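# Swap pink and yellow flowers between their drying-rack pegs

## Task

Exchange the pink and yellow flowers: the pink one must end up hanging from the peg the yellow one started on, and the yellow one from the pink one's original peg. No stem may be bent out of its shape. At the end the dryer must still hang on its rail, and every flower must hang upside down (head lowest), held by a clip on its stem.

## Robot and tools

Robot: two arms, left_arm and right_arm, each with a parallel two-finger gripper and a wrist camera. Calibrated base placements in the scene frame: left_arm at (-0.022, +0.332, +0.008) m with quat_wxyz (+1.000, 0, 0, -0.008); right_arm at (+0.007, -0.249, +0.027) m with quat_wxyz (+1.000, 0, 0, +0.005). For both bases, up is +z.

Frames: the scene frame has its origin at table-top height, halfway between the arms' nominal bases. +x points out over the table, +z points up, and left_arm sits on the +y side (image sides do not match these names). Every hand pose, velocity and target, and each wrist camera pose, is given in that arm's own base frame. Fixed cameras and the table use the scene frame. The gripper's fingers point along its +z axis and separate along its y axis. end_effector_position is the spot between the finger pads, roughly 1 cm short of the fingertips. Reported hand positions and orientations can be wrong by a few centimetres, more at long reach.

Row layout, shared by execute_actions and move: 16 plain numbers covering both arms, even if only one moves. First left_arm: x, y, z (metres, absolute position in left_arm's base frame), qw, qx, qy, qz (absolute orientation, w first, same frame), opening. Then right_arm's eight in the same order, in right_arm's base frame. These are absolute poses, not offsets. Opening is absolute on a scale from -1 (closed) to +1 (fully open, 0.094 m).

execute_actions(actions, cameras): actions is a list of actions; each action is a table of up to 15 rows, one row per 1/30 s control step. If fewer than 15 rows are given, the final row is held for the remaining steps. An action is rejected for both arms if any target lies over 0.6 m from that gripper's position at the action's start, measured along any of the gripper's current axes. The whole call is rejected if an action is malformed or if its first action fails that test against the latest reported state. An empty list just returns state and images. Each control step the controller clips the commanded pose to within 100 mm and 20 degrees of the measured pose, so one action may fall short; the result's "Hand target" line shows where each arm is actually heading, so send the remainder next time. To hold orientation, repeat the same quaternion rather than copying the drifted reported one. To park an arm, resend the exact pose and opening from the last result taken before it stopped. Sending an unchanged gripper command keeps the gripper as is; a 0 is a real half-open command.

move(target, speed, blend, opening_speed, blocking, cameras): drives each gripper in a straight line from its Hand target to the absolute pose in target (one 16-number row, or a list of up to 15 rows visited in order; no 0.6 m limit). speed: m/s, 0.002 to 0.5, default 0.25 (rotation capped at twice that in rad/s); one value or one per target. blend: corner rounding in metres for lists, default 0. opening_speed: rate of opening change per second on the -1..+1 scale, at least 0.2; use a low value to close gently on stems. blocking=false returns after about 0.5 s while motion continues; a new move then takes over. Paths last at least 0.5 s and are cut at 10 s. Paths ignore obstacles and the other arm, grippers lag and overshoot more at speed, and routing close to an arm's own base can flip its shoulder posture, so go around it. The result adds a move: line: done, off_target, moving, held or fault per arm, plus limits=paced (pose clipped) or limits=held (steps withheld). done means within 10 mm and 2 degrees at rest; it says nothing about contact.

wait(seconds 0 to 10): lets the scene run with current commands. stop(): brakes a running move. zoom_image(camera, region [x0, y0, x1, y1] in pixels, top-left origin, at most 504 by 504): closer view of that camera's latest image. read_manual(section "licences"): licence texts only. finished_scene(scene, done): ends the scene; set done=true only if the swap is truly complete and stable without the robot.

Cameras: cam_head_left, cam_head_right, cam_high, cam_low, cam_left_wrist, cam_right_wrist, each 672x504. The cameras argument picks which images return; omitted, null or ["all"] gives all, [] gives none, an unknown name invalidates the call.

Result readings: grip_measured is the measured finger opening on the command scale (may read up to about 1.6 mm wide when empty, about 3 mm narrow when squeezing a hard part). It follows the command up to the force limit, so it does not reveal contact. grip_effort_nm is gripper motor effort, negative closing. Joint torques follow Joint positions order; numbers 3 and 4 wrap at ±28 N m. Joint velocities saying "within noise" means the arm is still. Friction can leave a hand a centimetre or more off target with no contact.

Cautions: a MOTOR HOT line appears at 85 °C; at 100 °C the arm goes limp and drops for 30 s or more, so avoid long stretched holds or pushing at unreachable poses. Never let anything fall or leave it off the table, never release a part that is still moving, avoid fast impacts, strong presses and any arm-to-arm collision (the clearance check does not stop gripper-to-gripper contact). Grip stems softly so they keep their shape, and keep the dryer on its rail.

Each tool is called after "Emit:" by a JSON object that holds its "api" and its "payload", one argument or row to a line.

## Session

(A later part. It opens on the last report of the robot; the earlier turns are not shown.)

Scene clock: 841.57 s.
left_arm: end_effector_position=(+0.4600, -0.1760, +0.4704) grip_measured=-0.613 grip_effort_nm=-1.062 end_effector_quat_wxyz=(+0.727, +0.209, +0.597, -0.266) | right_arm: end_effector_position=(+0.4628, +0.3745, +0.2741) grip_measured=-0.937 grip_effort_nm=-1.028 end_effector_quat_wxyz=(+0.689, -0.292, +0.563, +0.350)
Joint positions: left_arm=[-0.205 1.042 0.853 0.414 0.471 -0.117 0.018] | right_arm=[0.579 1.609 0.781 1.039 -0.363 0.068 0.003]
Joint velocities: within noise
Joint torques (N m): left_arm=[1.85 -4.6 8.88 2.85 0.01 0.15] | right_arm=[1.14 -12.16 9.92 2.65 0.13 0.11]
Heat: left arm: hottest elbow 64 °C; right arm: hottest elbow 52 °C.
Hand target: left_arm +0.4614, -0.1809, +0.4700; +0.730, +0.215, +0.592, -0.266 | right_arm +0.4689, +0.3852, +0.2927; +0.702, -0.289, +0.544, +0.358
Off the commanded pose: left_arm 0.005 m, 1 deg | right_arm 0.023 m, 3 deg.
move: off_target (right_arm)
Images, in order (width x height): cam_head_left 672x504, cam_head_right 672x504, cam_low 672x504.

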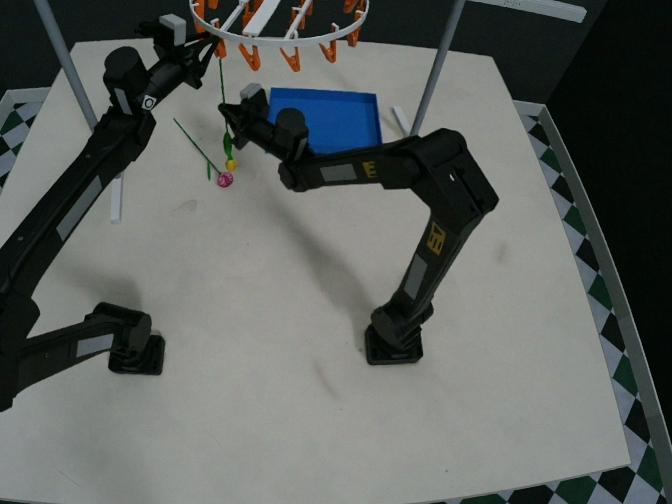

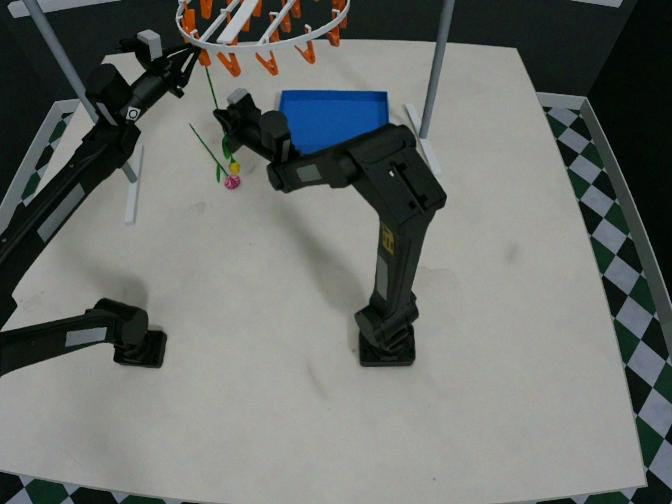

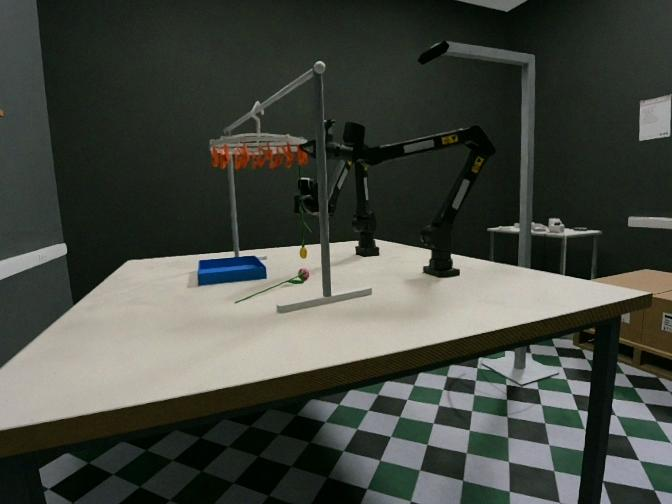

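Emit:
{"api": "execute_actions", "payload": {
  "actions": [],
  "cameras": ["cam_high"]
}}

Emit:
{"api": "zoom_image", "payload": {
  "camera": "cam_high",
  "region": [305, 75, 340, 110]
}}

Emit:
{"api": "zoom_image", "payload": {
  "camera": "cam_high",
  "region": [300, 75, 350, 125]
}}

Scene clock: 849.07 s.
left_arm: end_effector_position=(+0.4600, -0.1760, +0.4704) grip_measured=-0.613 grip_effort_nm=-1.067 end_effector_quat_wxyz=(+0.727, +0.209, +0.597, -0.266) | right_arm: end_effector_position=(+0.4628, +0.3745, +0.2744) grip_measured=-0.937 grip_effort_nm=-1.038 end_effector_quat_wxyz=(+0.690, -0.292, +0.563, +0.350)
Joint positions: left_arm=[-0.205 1.042 0.853 0.414 0.471 -0.117 0.018] | right_arm=[0.579 1.609 0.781 1.04 -0.362 0.068 0.003]
Joint velocities: within noise
Joint torques (N m): left_arm=[1.9 -4.6 8.9 2.84 0.01 0.15] | right_arm=[1.38 -12.34 9.99 2.55 0.14 0.11]
Heat: left arm: hottest elbow 64 °C; right arm: hottest elbow 52 °C.
Hand target: left_arm +0.4614, -0.1809, +0.4700; +0.730, +0.215, +0.592, -0.266 | right_arm +0.4689, +0.3852, +0.2928; +0.702, -0.289, +0.544, +0.358
Tool commands: left_gripper/opening=-0.72 right_gripper/opening=-1.0
Off the commanded pose: left_arm 0.005 m, 1 deg | right_arm 0.023 m, 3 deg.
Images, in order (width x height): cam_high 672x504.

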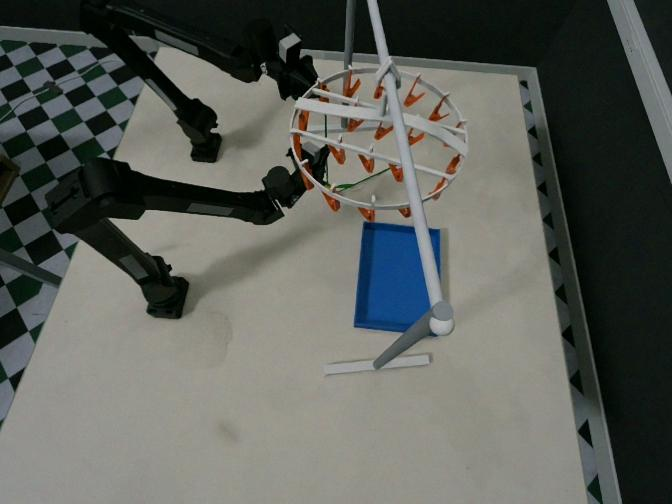

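Scaled by 14.400 from the camera's 672x504 image, which has a finer 960x720 frame.

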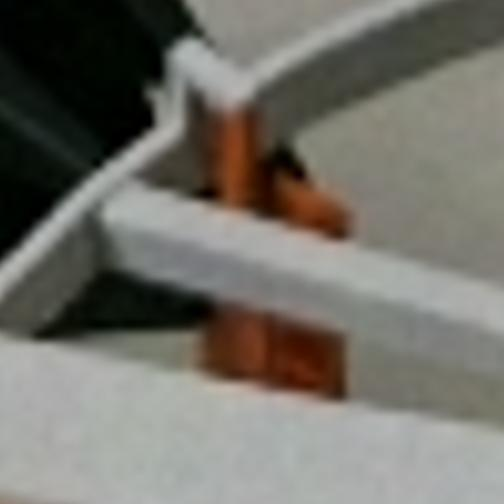

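Scaled by 10.080 from the camera's 672x504 image, which has a finer 960x720 frame.

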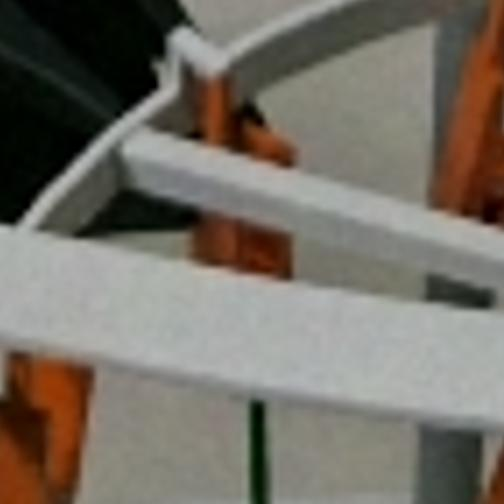

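Emit:
{"api": "move", "payload": {
  "target": [0.4615, -0.1810, 0.470, 0.7302, 0.2152, 0.5914, -0.2658, -0.72, 0.4670, 0.3838, 0.302, 0.7022, -0.2891, 0.5436, 0.3577, -1.0],
  "speed": 0.04,
  "cameras": ["cam_head_left", "cam_head_right", "cam_high"]
}}

Emit:
{"api": "zoom_image", "payload": {
  "camera": "cam_head_left",
  "region": [200, 40, 235, 75]
}}

Emit:
{"api": "zoom_image", "payload": {
  "camera": "cam_head_right",
  "region": [185, 50, 220, 85]
}}

Emit:
{"api": "zoom_image", "payload": {
  "camera": "cam_high",
  "region": [305, 85, 340, 120]
}}

Scene clock: 862.47 s.
left_arm: end_effector_position=(+0.4600, -0.1760, +0.4704) grip_measured=-0.613 grip_effort_nm=-1.062 end_effector_quat_wxyz=(+0.727, +0.209, +0.597, -0.266) | right_arm: end_effector_position=(+0.4628, +0.3744, +0.2746) grip_measured=-0.937 grip_effort_nm=-1.028 end_effector_quat_wxyz=(+0.690, -0.292, +0.562, +0.350)
Joint positions: left_arm=[-0.205 1.042 0.853 0.414 0.471 -0.117 0.018] | right_arm=[0.579 1.608 0.781 1.04 -0.362 0.068 0.003]
Joint velocities: within noise
Joint torques (N m): left_arm=[1.9 -4.54 8.9 2.85 0.01 0.16] | right_arm=[1.26 -14.51 9.7 1.61 0.12 0.13]
Heat: left arm: hottest elbow 64 °C; right arm: hottest elbow 52 °C.
Hand target: left_arm +0.4614, -0.1809, +0.4700; +0.730, +0.215, +0.592, -0.266 | right_arm +0.4658, +0.3828, +0.3018; +0.702, -0.289, +0.544, +0.358
Off the commanded pose: left_arm 0.005 m, 1 deg | right_arm 0.029 m, 3 deg.
move: off_target (right_arm)
Images, in order (width x height): cam_head_left 672x504, cam_head_right 672x504, cam_high 672x504.

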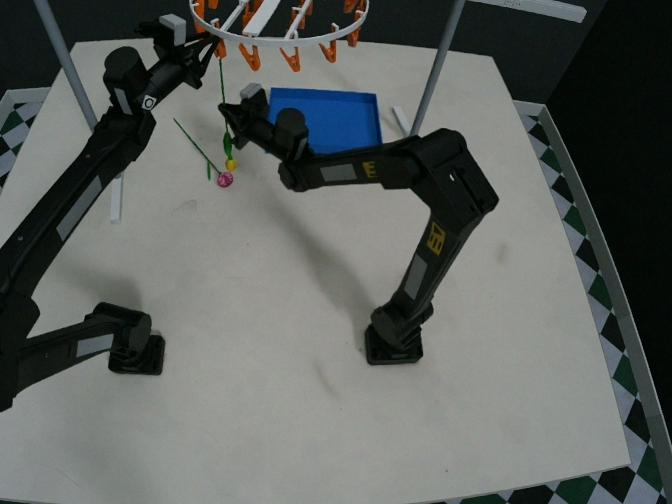

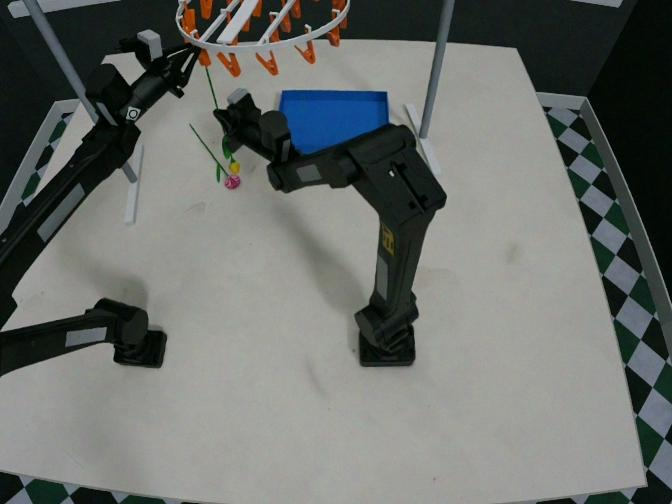

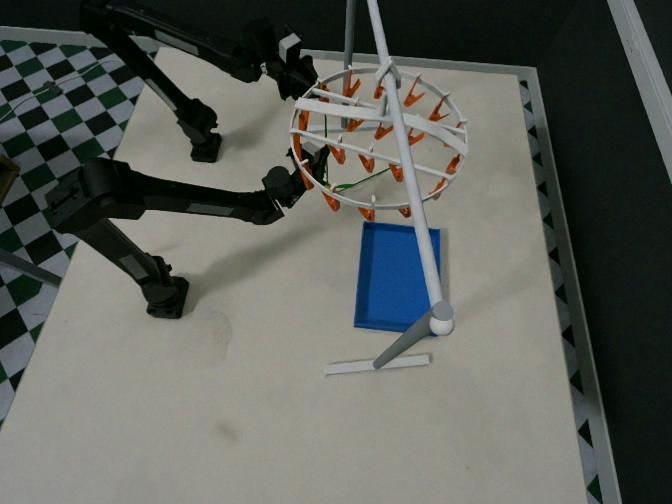

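Scaled by 14.400 from the camera's 672x504 image, which has a finer 960x720 frame.

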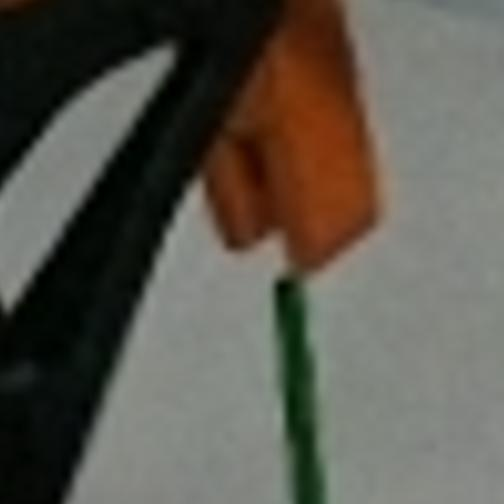

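Scaled by 14.400 from the camera's 672x504 image, which has a finer 960x720 frame.

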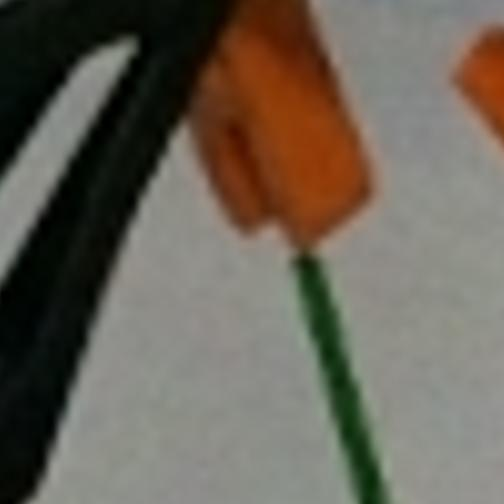

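Scaled by 14.400 from the camera's 672x504 image, which has a finer 960x720 frame.

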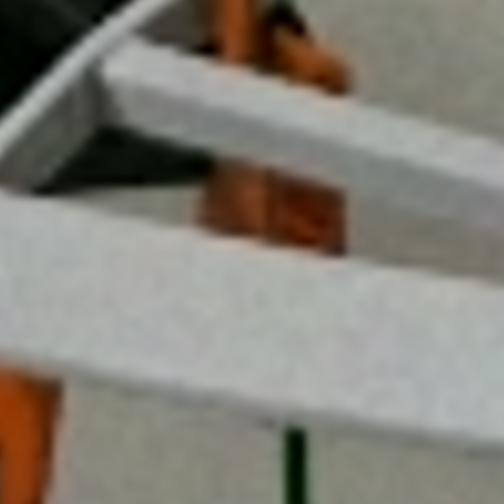

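Emit:
{"api": "move", "payload": {
  "target": [0.4615, -0.1810, 0.470, 0.7302, 0.2152, 0.5914, -0.2658, -0.72, 0.4655, 0.3825, 0.308, 0.7022, -0.2891, 0.5436, 0.3577, -1.0],
  "speed": 0.04,
  "cameras": ["cam_head_left", "cam_head_right", "cam_high"]
}}

Emit:
{"api": "zoom_image", "payload": {
  "camera": "cam_head_left",
  "region": [200, 40, 235, 75]
}}

Emit:
{"api": "zoom_image", "payload": {
  "camera": "cam_head_right",
  "region": [185, 50, 220, 85]
}}

Emit:
{"api": "zoom_image", "payload": {
  "camera": "cam_high",
  "region": [305, 85, 340, 120]
}}

Scene clock: 869.43 s.
left_arm: end_effector_position=(+0.4600, -0.1760, +0.4704) grip_measured=-0.613 grip_effort_nm=-1.067 end_effector_quat_wxyz=(+0.727, +0.209, +0.597, -0.266) | right_arm: end_effector_position=(+0.4611, +0.3734, +0.2816) grip_measured=-0.937 grip_effort_nm=-1.033 end_effector_quat_wxyz=(+0.691, -0.292, +0.561, +0.350)
Joint positions: left_arm=[-0.205 1.042 0.853 0.414 0.471 -0.117 0.018] | right_arm=[0.579 1.589 0.781 1.023 -0.362 0.068 0.003]
Joint velocities: within noise
Joint torques (N m): left_arm=[1.96 -4.54 8.87 2.86 0.01 0.16] | right_arm=[1.14 -14.39 9.88 1.54 0.1 0.11]
Heat: left arm: hottest elbow 64 °C; right arm: hottest elbow 52 °C.
Hand target: left_arm +0.4614, -0.1809, +0.4700; +0.730, +0.215, +0.592, -0.266 | right_arm +0.4644, +0.3816, +0.3078; +0.702, -0.289, +0.544, +0.358
Off the commanded pose: left_arm 0.005 m, 1 deg | right_arm 0.028 m, 3 deg.
move: off_target (right_arm)
Images, in order (width x height): cam_head_left 672x504, cam_head_right 672x504, cam_high 672x504.

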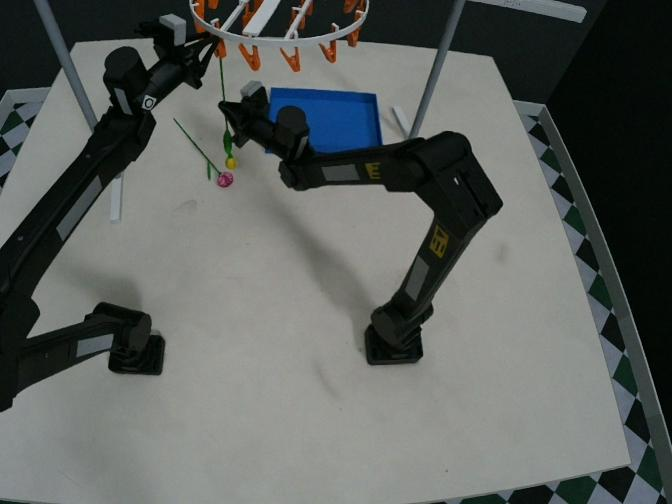

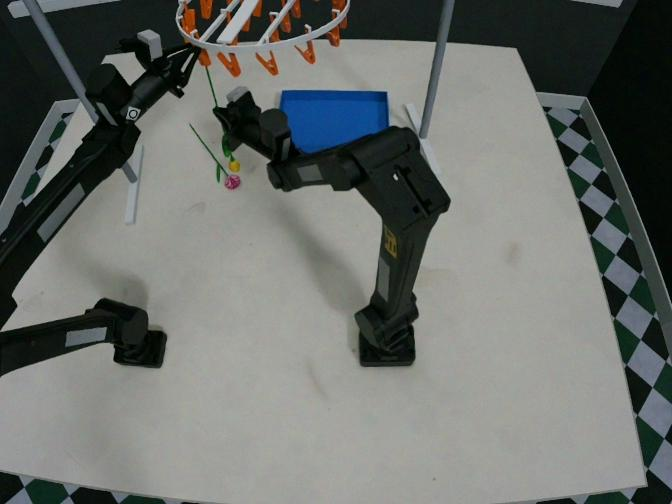

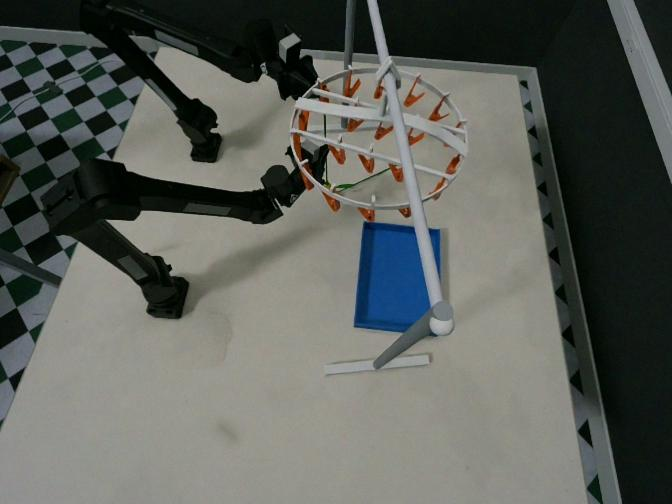

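Scaled by 14.400 from the camera's 672x504 image, which has a finer 960x720 frame.

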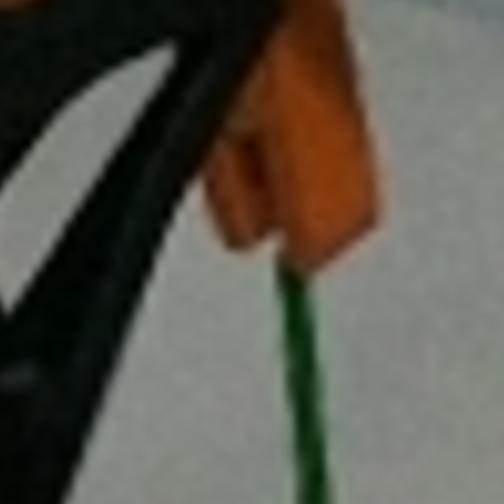

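Scaled by 14.400 from the camera's 672x504 image, which has a finer 960x720 frame.

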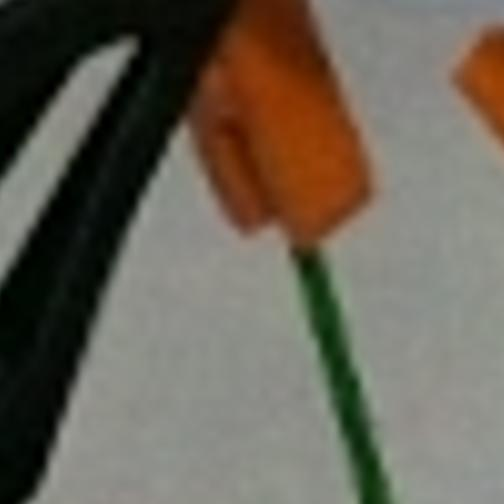

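Scaled by 14.400 from the camera's 672x504 image, which has a finer 960x720 frame.

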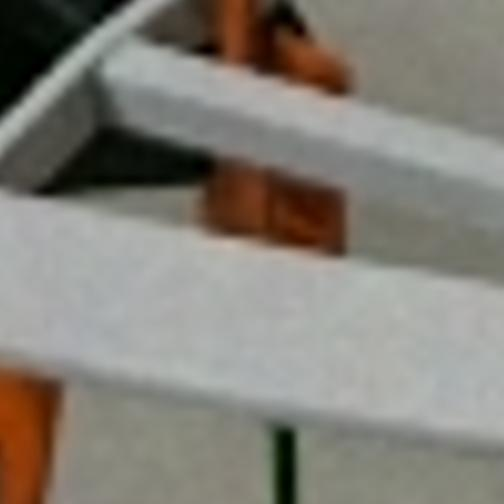

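Emit:
{"api": "execute_actions", "payload": {
  "actions": [],
  "cameras": ["cam_head_left", "cam_head_right", "cam_high", "cam_low"]
}}

Emit:
{"api": "zoom_image", "payload": {
  "camera": "cam_head_left",
  "region": [200, 40, 235, 75]
}}

Emit:
{"api": "zoom_image", "payload": {
  "camera": "cam_head_right",
  "region": [185, 50, 220, 85]
}}

Emit:
{"api": "zoom_image", "payload": {
  "camera": "cam_high",
  "region": [305, 85, 340, 120]
}}

Emit:
{"api": "zoom_image", "payload": {
  "camera": "cam_low",
  "region": [290, 145, 320, 175]
}}

Scene clock: 893.53 s.
left_arm: end_effector_position=(+0.4600, -0.1760, +0.4704) grip_measured=-0.613 grip_effort_nm=-1.067 end_effector_quat_wxyz=(+0.727, +0.209, +0.597, -0.266) | right_arm: end_effector_position=(+0.4611, +0.3734, +0.2814) grip_measured=-0.937 grip_effort_nm=-1.033 end_effector_quat_wxyz=(+0.690, -0.292, +0.562, +0.350)
Joint positions: left_arm=[-0.205 1.042 0.853 0.414 0.471 -0.117 0.018] | right_arm=[0.579 1.589 0.781 1.022 -0.362 0.068 0.003]
Joint velocities: within noise
Joint torques (N m): left_arm=[1.9 -4.6 8.88 2.85 0.01 0.15] | right_arm=[1.14 -14.45 9.83 1.59 0.11 0.11]
Heat: left arm: hottest elbow 64 °C; right arm: hottest elbow 52 °C.
Hand target: left_arm +0.4614, -0.1809, +0.4700; +0.730, +0.215, +0.592, -0.266 | right_arm +0.4644, +0.3816, +0.3078; +0.702, -0.289, +0.544, +0.358
Tool commands: left_gripper/opening=-0.72 right_gripper/opening=-1.0
Off the commanded pose: left_arm 0.005 m, 1 deg | right_arm 0.028 m, 3 deg.
Images, in order (width x height): cam_head_left 672x504, cam_head_right 672x504, cam_high 672x504, cam_low 672x504.

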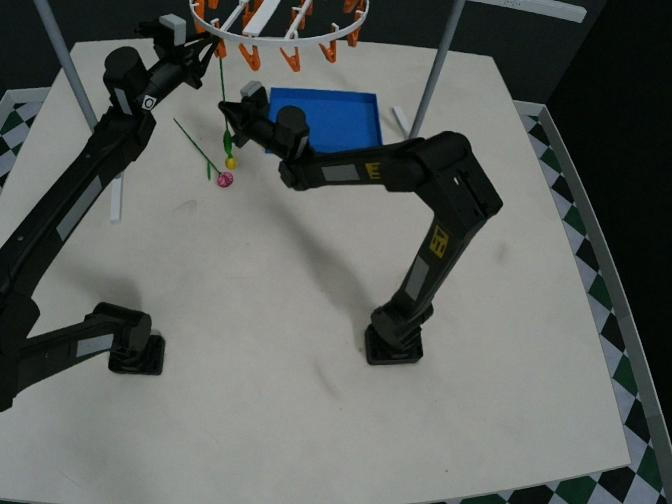

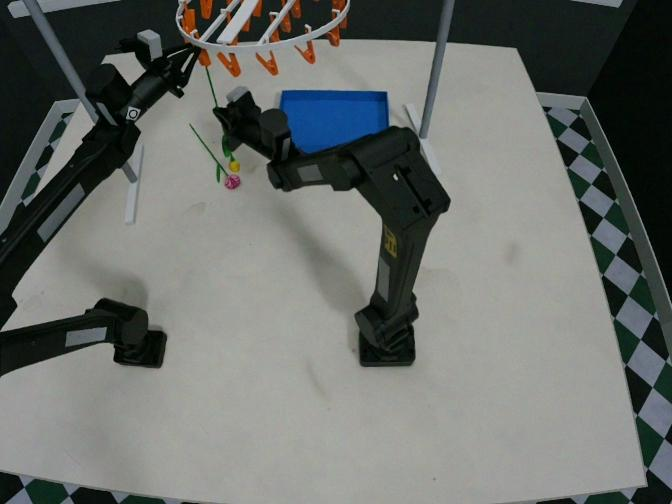

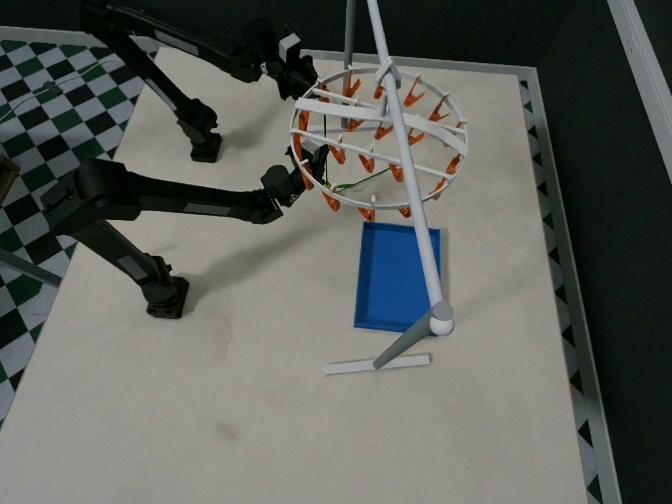

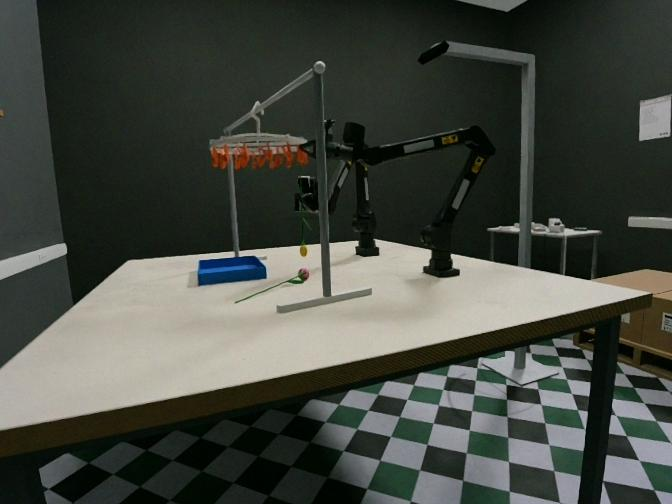

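Scaled by 14.400 from the camera's 672x504 image, which has a finer 960x720 frame.

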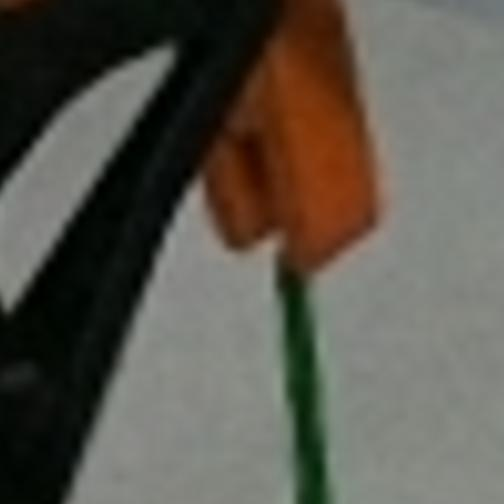

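Scaled by 14.400 from the camera's 672x504 image, which has a finer 960x720 frame.

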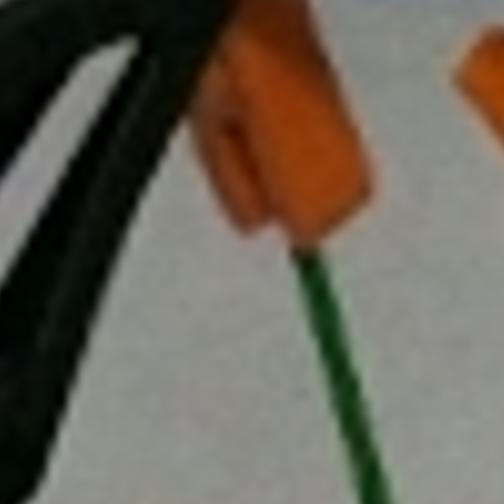

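Scaled by 14.400 from the camera's 672x504 image, which has a finer 960x720 frame.

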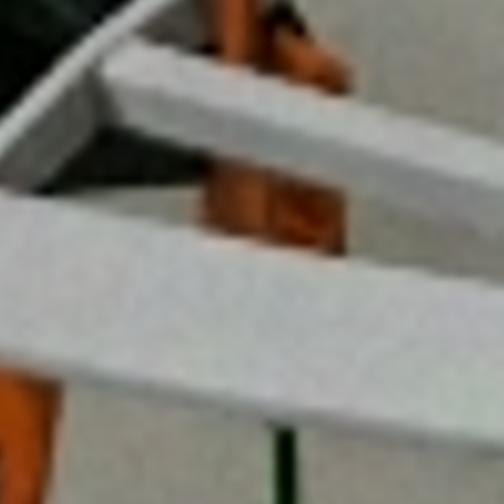

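Scaled by 16.800 from the camera's 672x504 image, which has a finer 960x720 frame.

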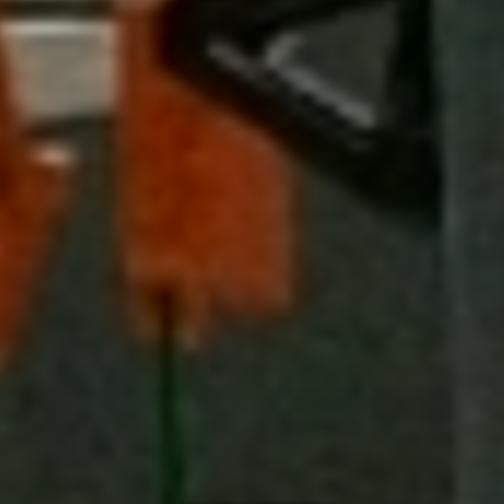

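Emit:
{"api": "move", "payload": {
  "target": [0.4615, -0.1810, 0.470, 0.7302, 0.2152, 0.5914, -0.2658, -0.72, 0.4645, 0.3815, 0.314, 0.7022, -0.2891, 0.5436, 0.3577, -1.0],
  "speed": 0.02,
  "cameras": ["cam_head_left", "cam_head_right", "cam_high", "cam_low"]
}}

Emit:
{"api": "zoom_image", "payload": {
  "camera": "cam_head_left",
  "region": [200, 40, 235, 75]
}}

Emit:
{"api": "zoom_image", "payload": {
  "camera": "cam_head_right",
  "region": [185, 50, 220, 85]
}}

Emit:
{"api": "zoom_image", "payload": {
  "camera": "cam_high",
  "region": [305, 85, 340, 120]
}}

Emit:
{"api": "zoom_image", "payload": {
  "camera": "cam_low",
  "region": [290, 145, 320, 175]
}}

Scene clock: 913.60 s.
left_arm: end_effector_position=(+0.4600, -0.1760, +0.4704) grip_measured=-0.613 grip_effort_nm=-1.067 end_effector_quat_wxyz=(+0.727, +0.209, +0.597, -0.266) | right_arm: end_effector_position=(+0.4598, +0.3725, +0.2867) grip_measured=-0.937 grip_effort_nm=-1.028 end_effector_quat_wxyz=(+0.690, -0.292, +0.562, +0.350)
Joint positions: left_arm=[-0.205 1.042 0.853 0.414 0.471 -0.117 0.018] | right_arm=[0.579 1.573 0.781 1.005 -0.362 0.068 0.003]
Joint velocities: within noise
Joint torques (N m): left_arm=[1.9 -4.66 8.88 2.84 0.01 0.15] | right_arm=[1.14 -14.15 10.02 1.61 0.07 0.14]
Heat: left arm: hottest elbow 64 °C; right arm: hottest elbow 52 °C.
Hand target: left_arm +0.4614, -0.1809, +0.4700; +0.730, +0.215, +0.592, -0.266 | right_arm +0.4633, +0.3805, +0.3140; +0.702, -0.289, +0.544, +0.358
Off the commanded pose: left_arm 0.005 m, 1 deg | right_arm 0.029 m, 3 deg.
move: off_target (right_arm)
Images, in order (width x height): cam_head_left 672x504, cam_head_right 672x504, cam_high 672x504, cam_low 672x504.

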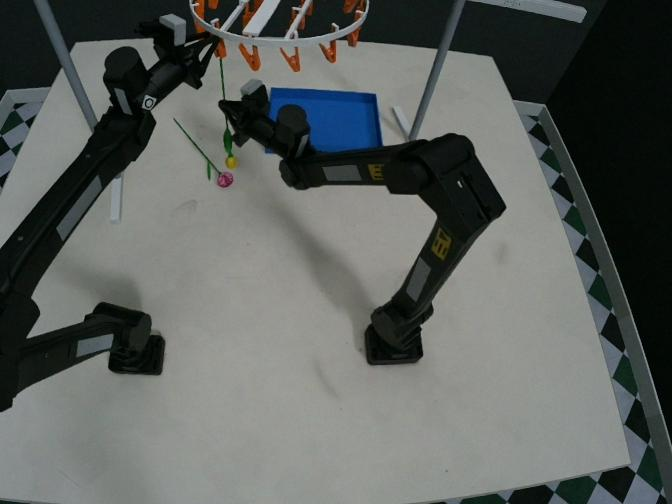

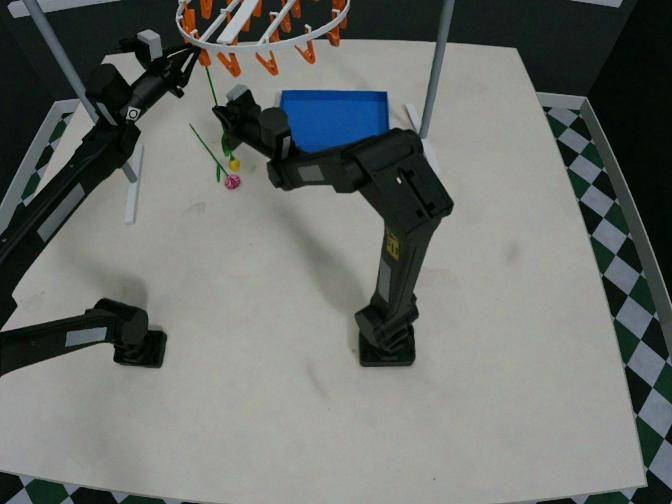

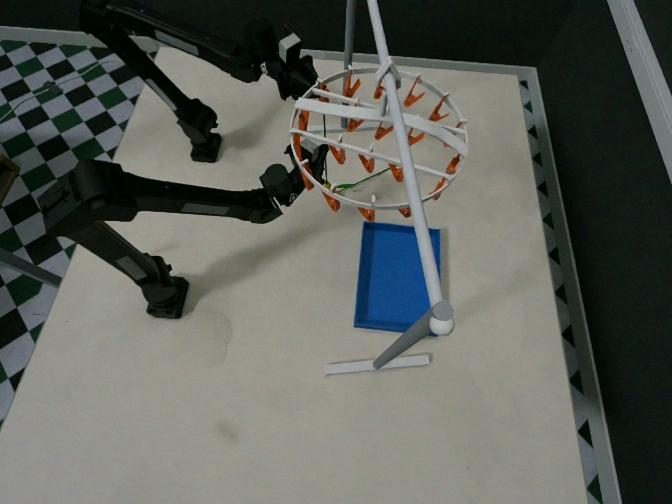

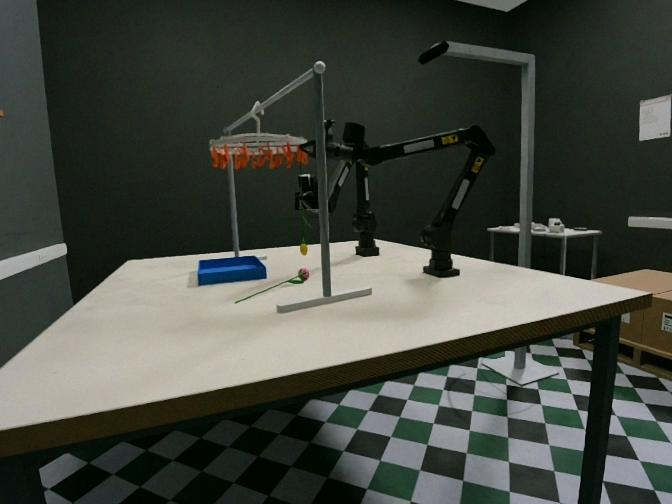

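Scaled by 14.400 from the camera's 672x504 image, which has a finer 960x720 frame.

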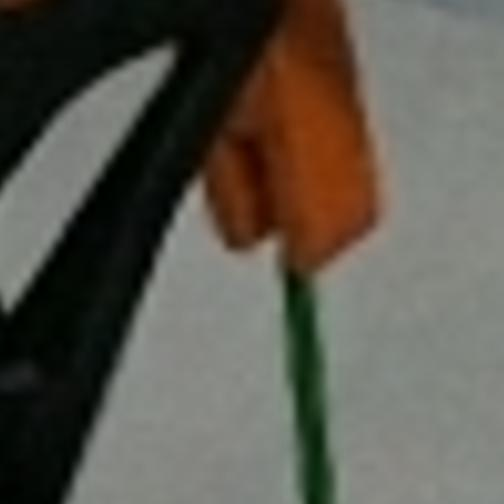

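Scaled by 14.400 from the camera's 672x504 image, which has a finer 960x720 frame.

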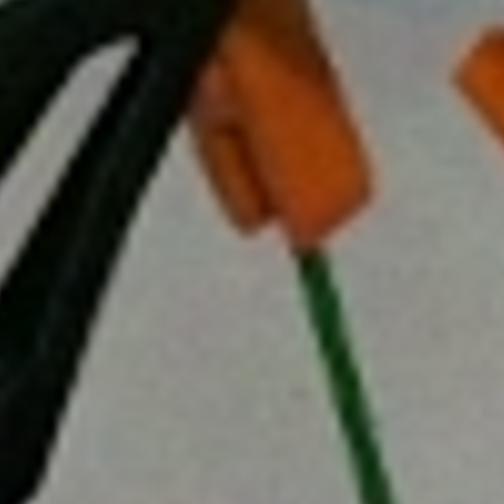

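Scaled by 14.400 from the camera's 672x504 image, which has a finer 960x720 frame.

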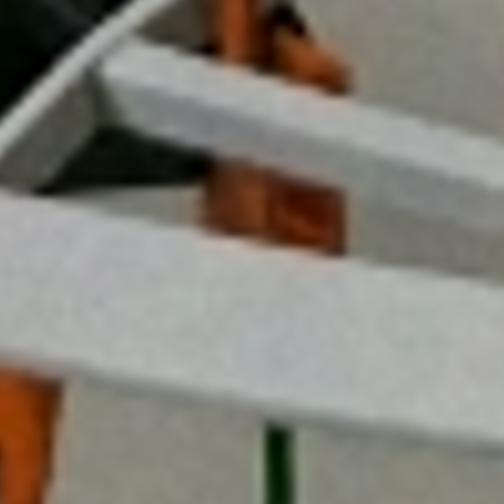

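Scaled by 16.800 from the camera's 672x504 image, which has a finer 960x720 frame.

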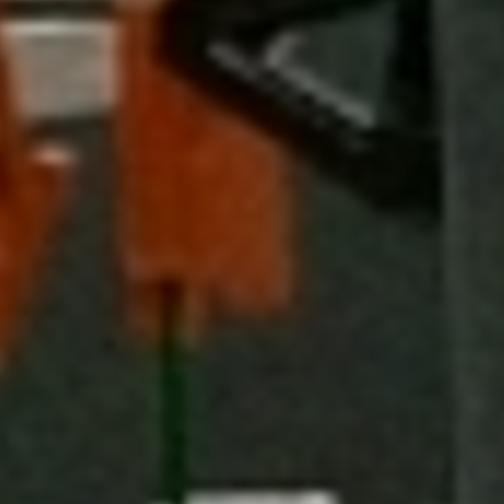

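Emit:
{"api": "move", "payload": {
  "target": [0.4615, -0.1810, 0.470, 0.7302, 0.2152, 0.5914, -0.2658, -0.72, 0.4645, 0.3815, 0.320, 0.7022, -0.2891, 0.5436, 0.3577, -1.0],
  "speed": 0.02,
  "cameras": ["cam_head_left", "cam_head_right", "cam_high", "cam_low"]
}}

Emit:
{"api": "zoom_image", "payload": {
  "camera": "cam_head_left",
  "region": [200, 40, 235, 75]
}}

Emit:
{"api": "zoom_image", "payload": {
  "camera": "cam_high",
  "region": [305, 85, 340, 120]
}}

Emit:
{"api": "zoom_image", "payload": {
  "camera": "cam_low",
  "region": [290, 145, 320, 175]
}}

Scene clock: 919.03 s.
left_arm: end_effector_position=(+0.4600, -0.1760, +0.4704) grip_measured=-0.613 grip_effort_nm=-1.062 end_effector_quat_wxyz=(+0.727, +0.209, +0.597, -0.266) | right_arm: end_effector_position=(+0.4588, +0.3719, +0.2897) grip_measured=-0.937 grip_effort_nm=-1.033 end_effector_quat_wxyz=(+0.688, -0.292, +0.564, +0.350)
Joint positions: left_arm=[-0.205 1.042 0.853 0.414 0.471 -0.117 0.018] | right_arm=[0.579 1.561 0.781 0.987 -0.362 0.068 0.003]
Joint velocities: within noise
Joint torques (N m): left_arm=[1.9 -4.6 8.9 2.84 0.01 0.15] | right_arm=[1.2 -13.98 10.52 1.62 0.08 0.12]
Heat: left arm: hottest elbow 64 °C; right arm: hottest elbow 52 °C.
Hand target: left_arm +0.4614, -0.1809, +0.4700; +0.730, +0.215, +0.591, -0.266 | right_arm +0.4630, +0.3803, +0.3200; +0.702, -0.289, +0.544, +0.358
Off the commanded pose: left_arm 0.005 m, 1 deg | right_arm 0.032 m, 3 deg.
move: off_target (right_arm)
Images, in order (width x height): cam_head_left 672x504, cam_head_right 672x504, cam_high 672x504, cam_low 672x504.

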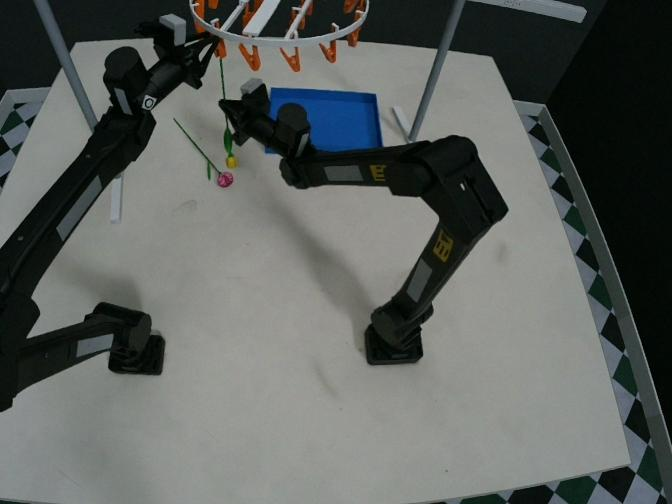

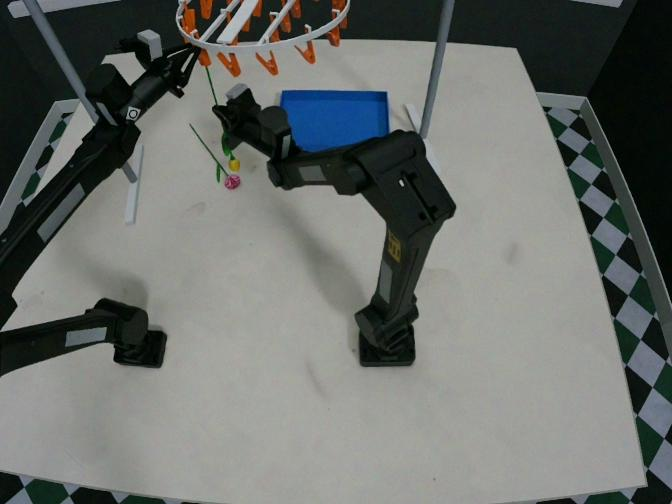

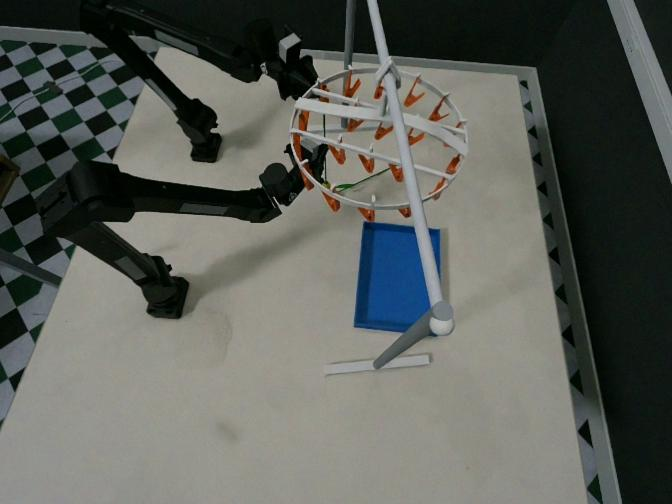

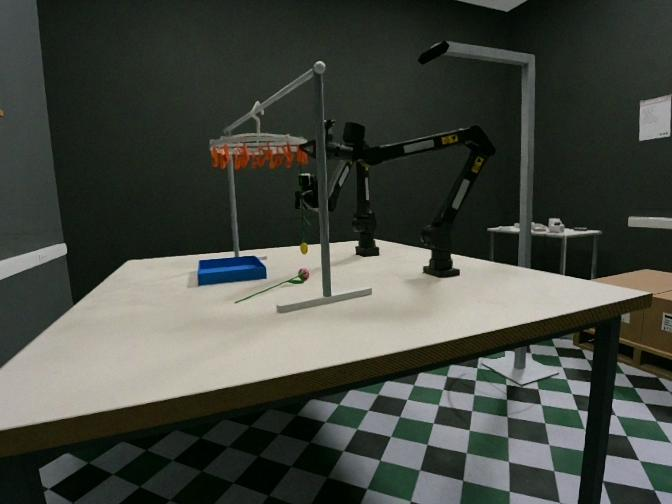

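Scaled by 14.400 from the camera's 672x504 image, which has a finer 960x720 frame.

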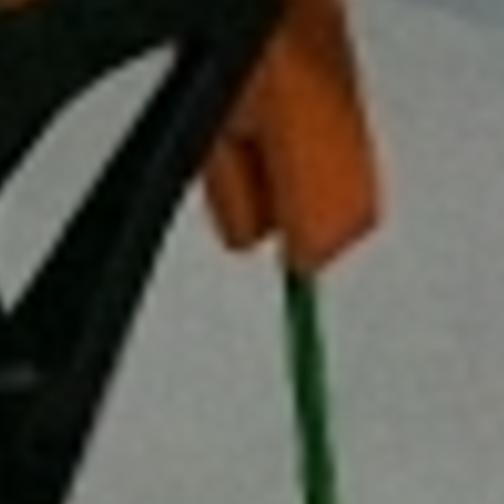

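Scaled by 14.400 from the camera's 672x504 image, which has a finer 960x720 frame.

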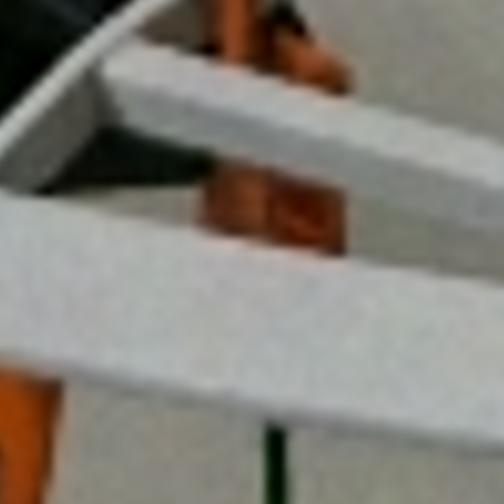

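Scaled by 16.800 from the camera's 672x504 image, which has a finer 960x720 frame.

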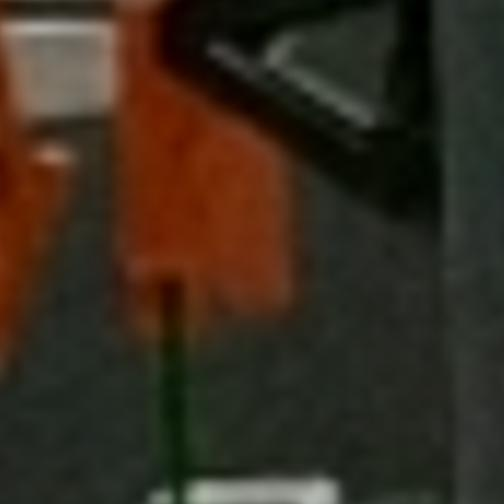

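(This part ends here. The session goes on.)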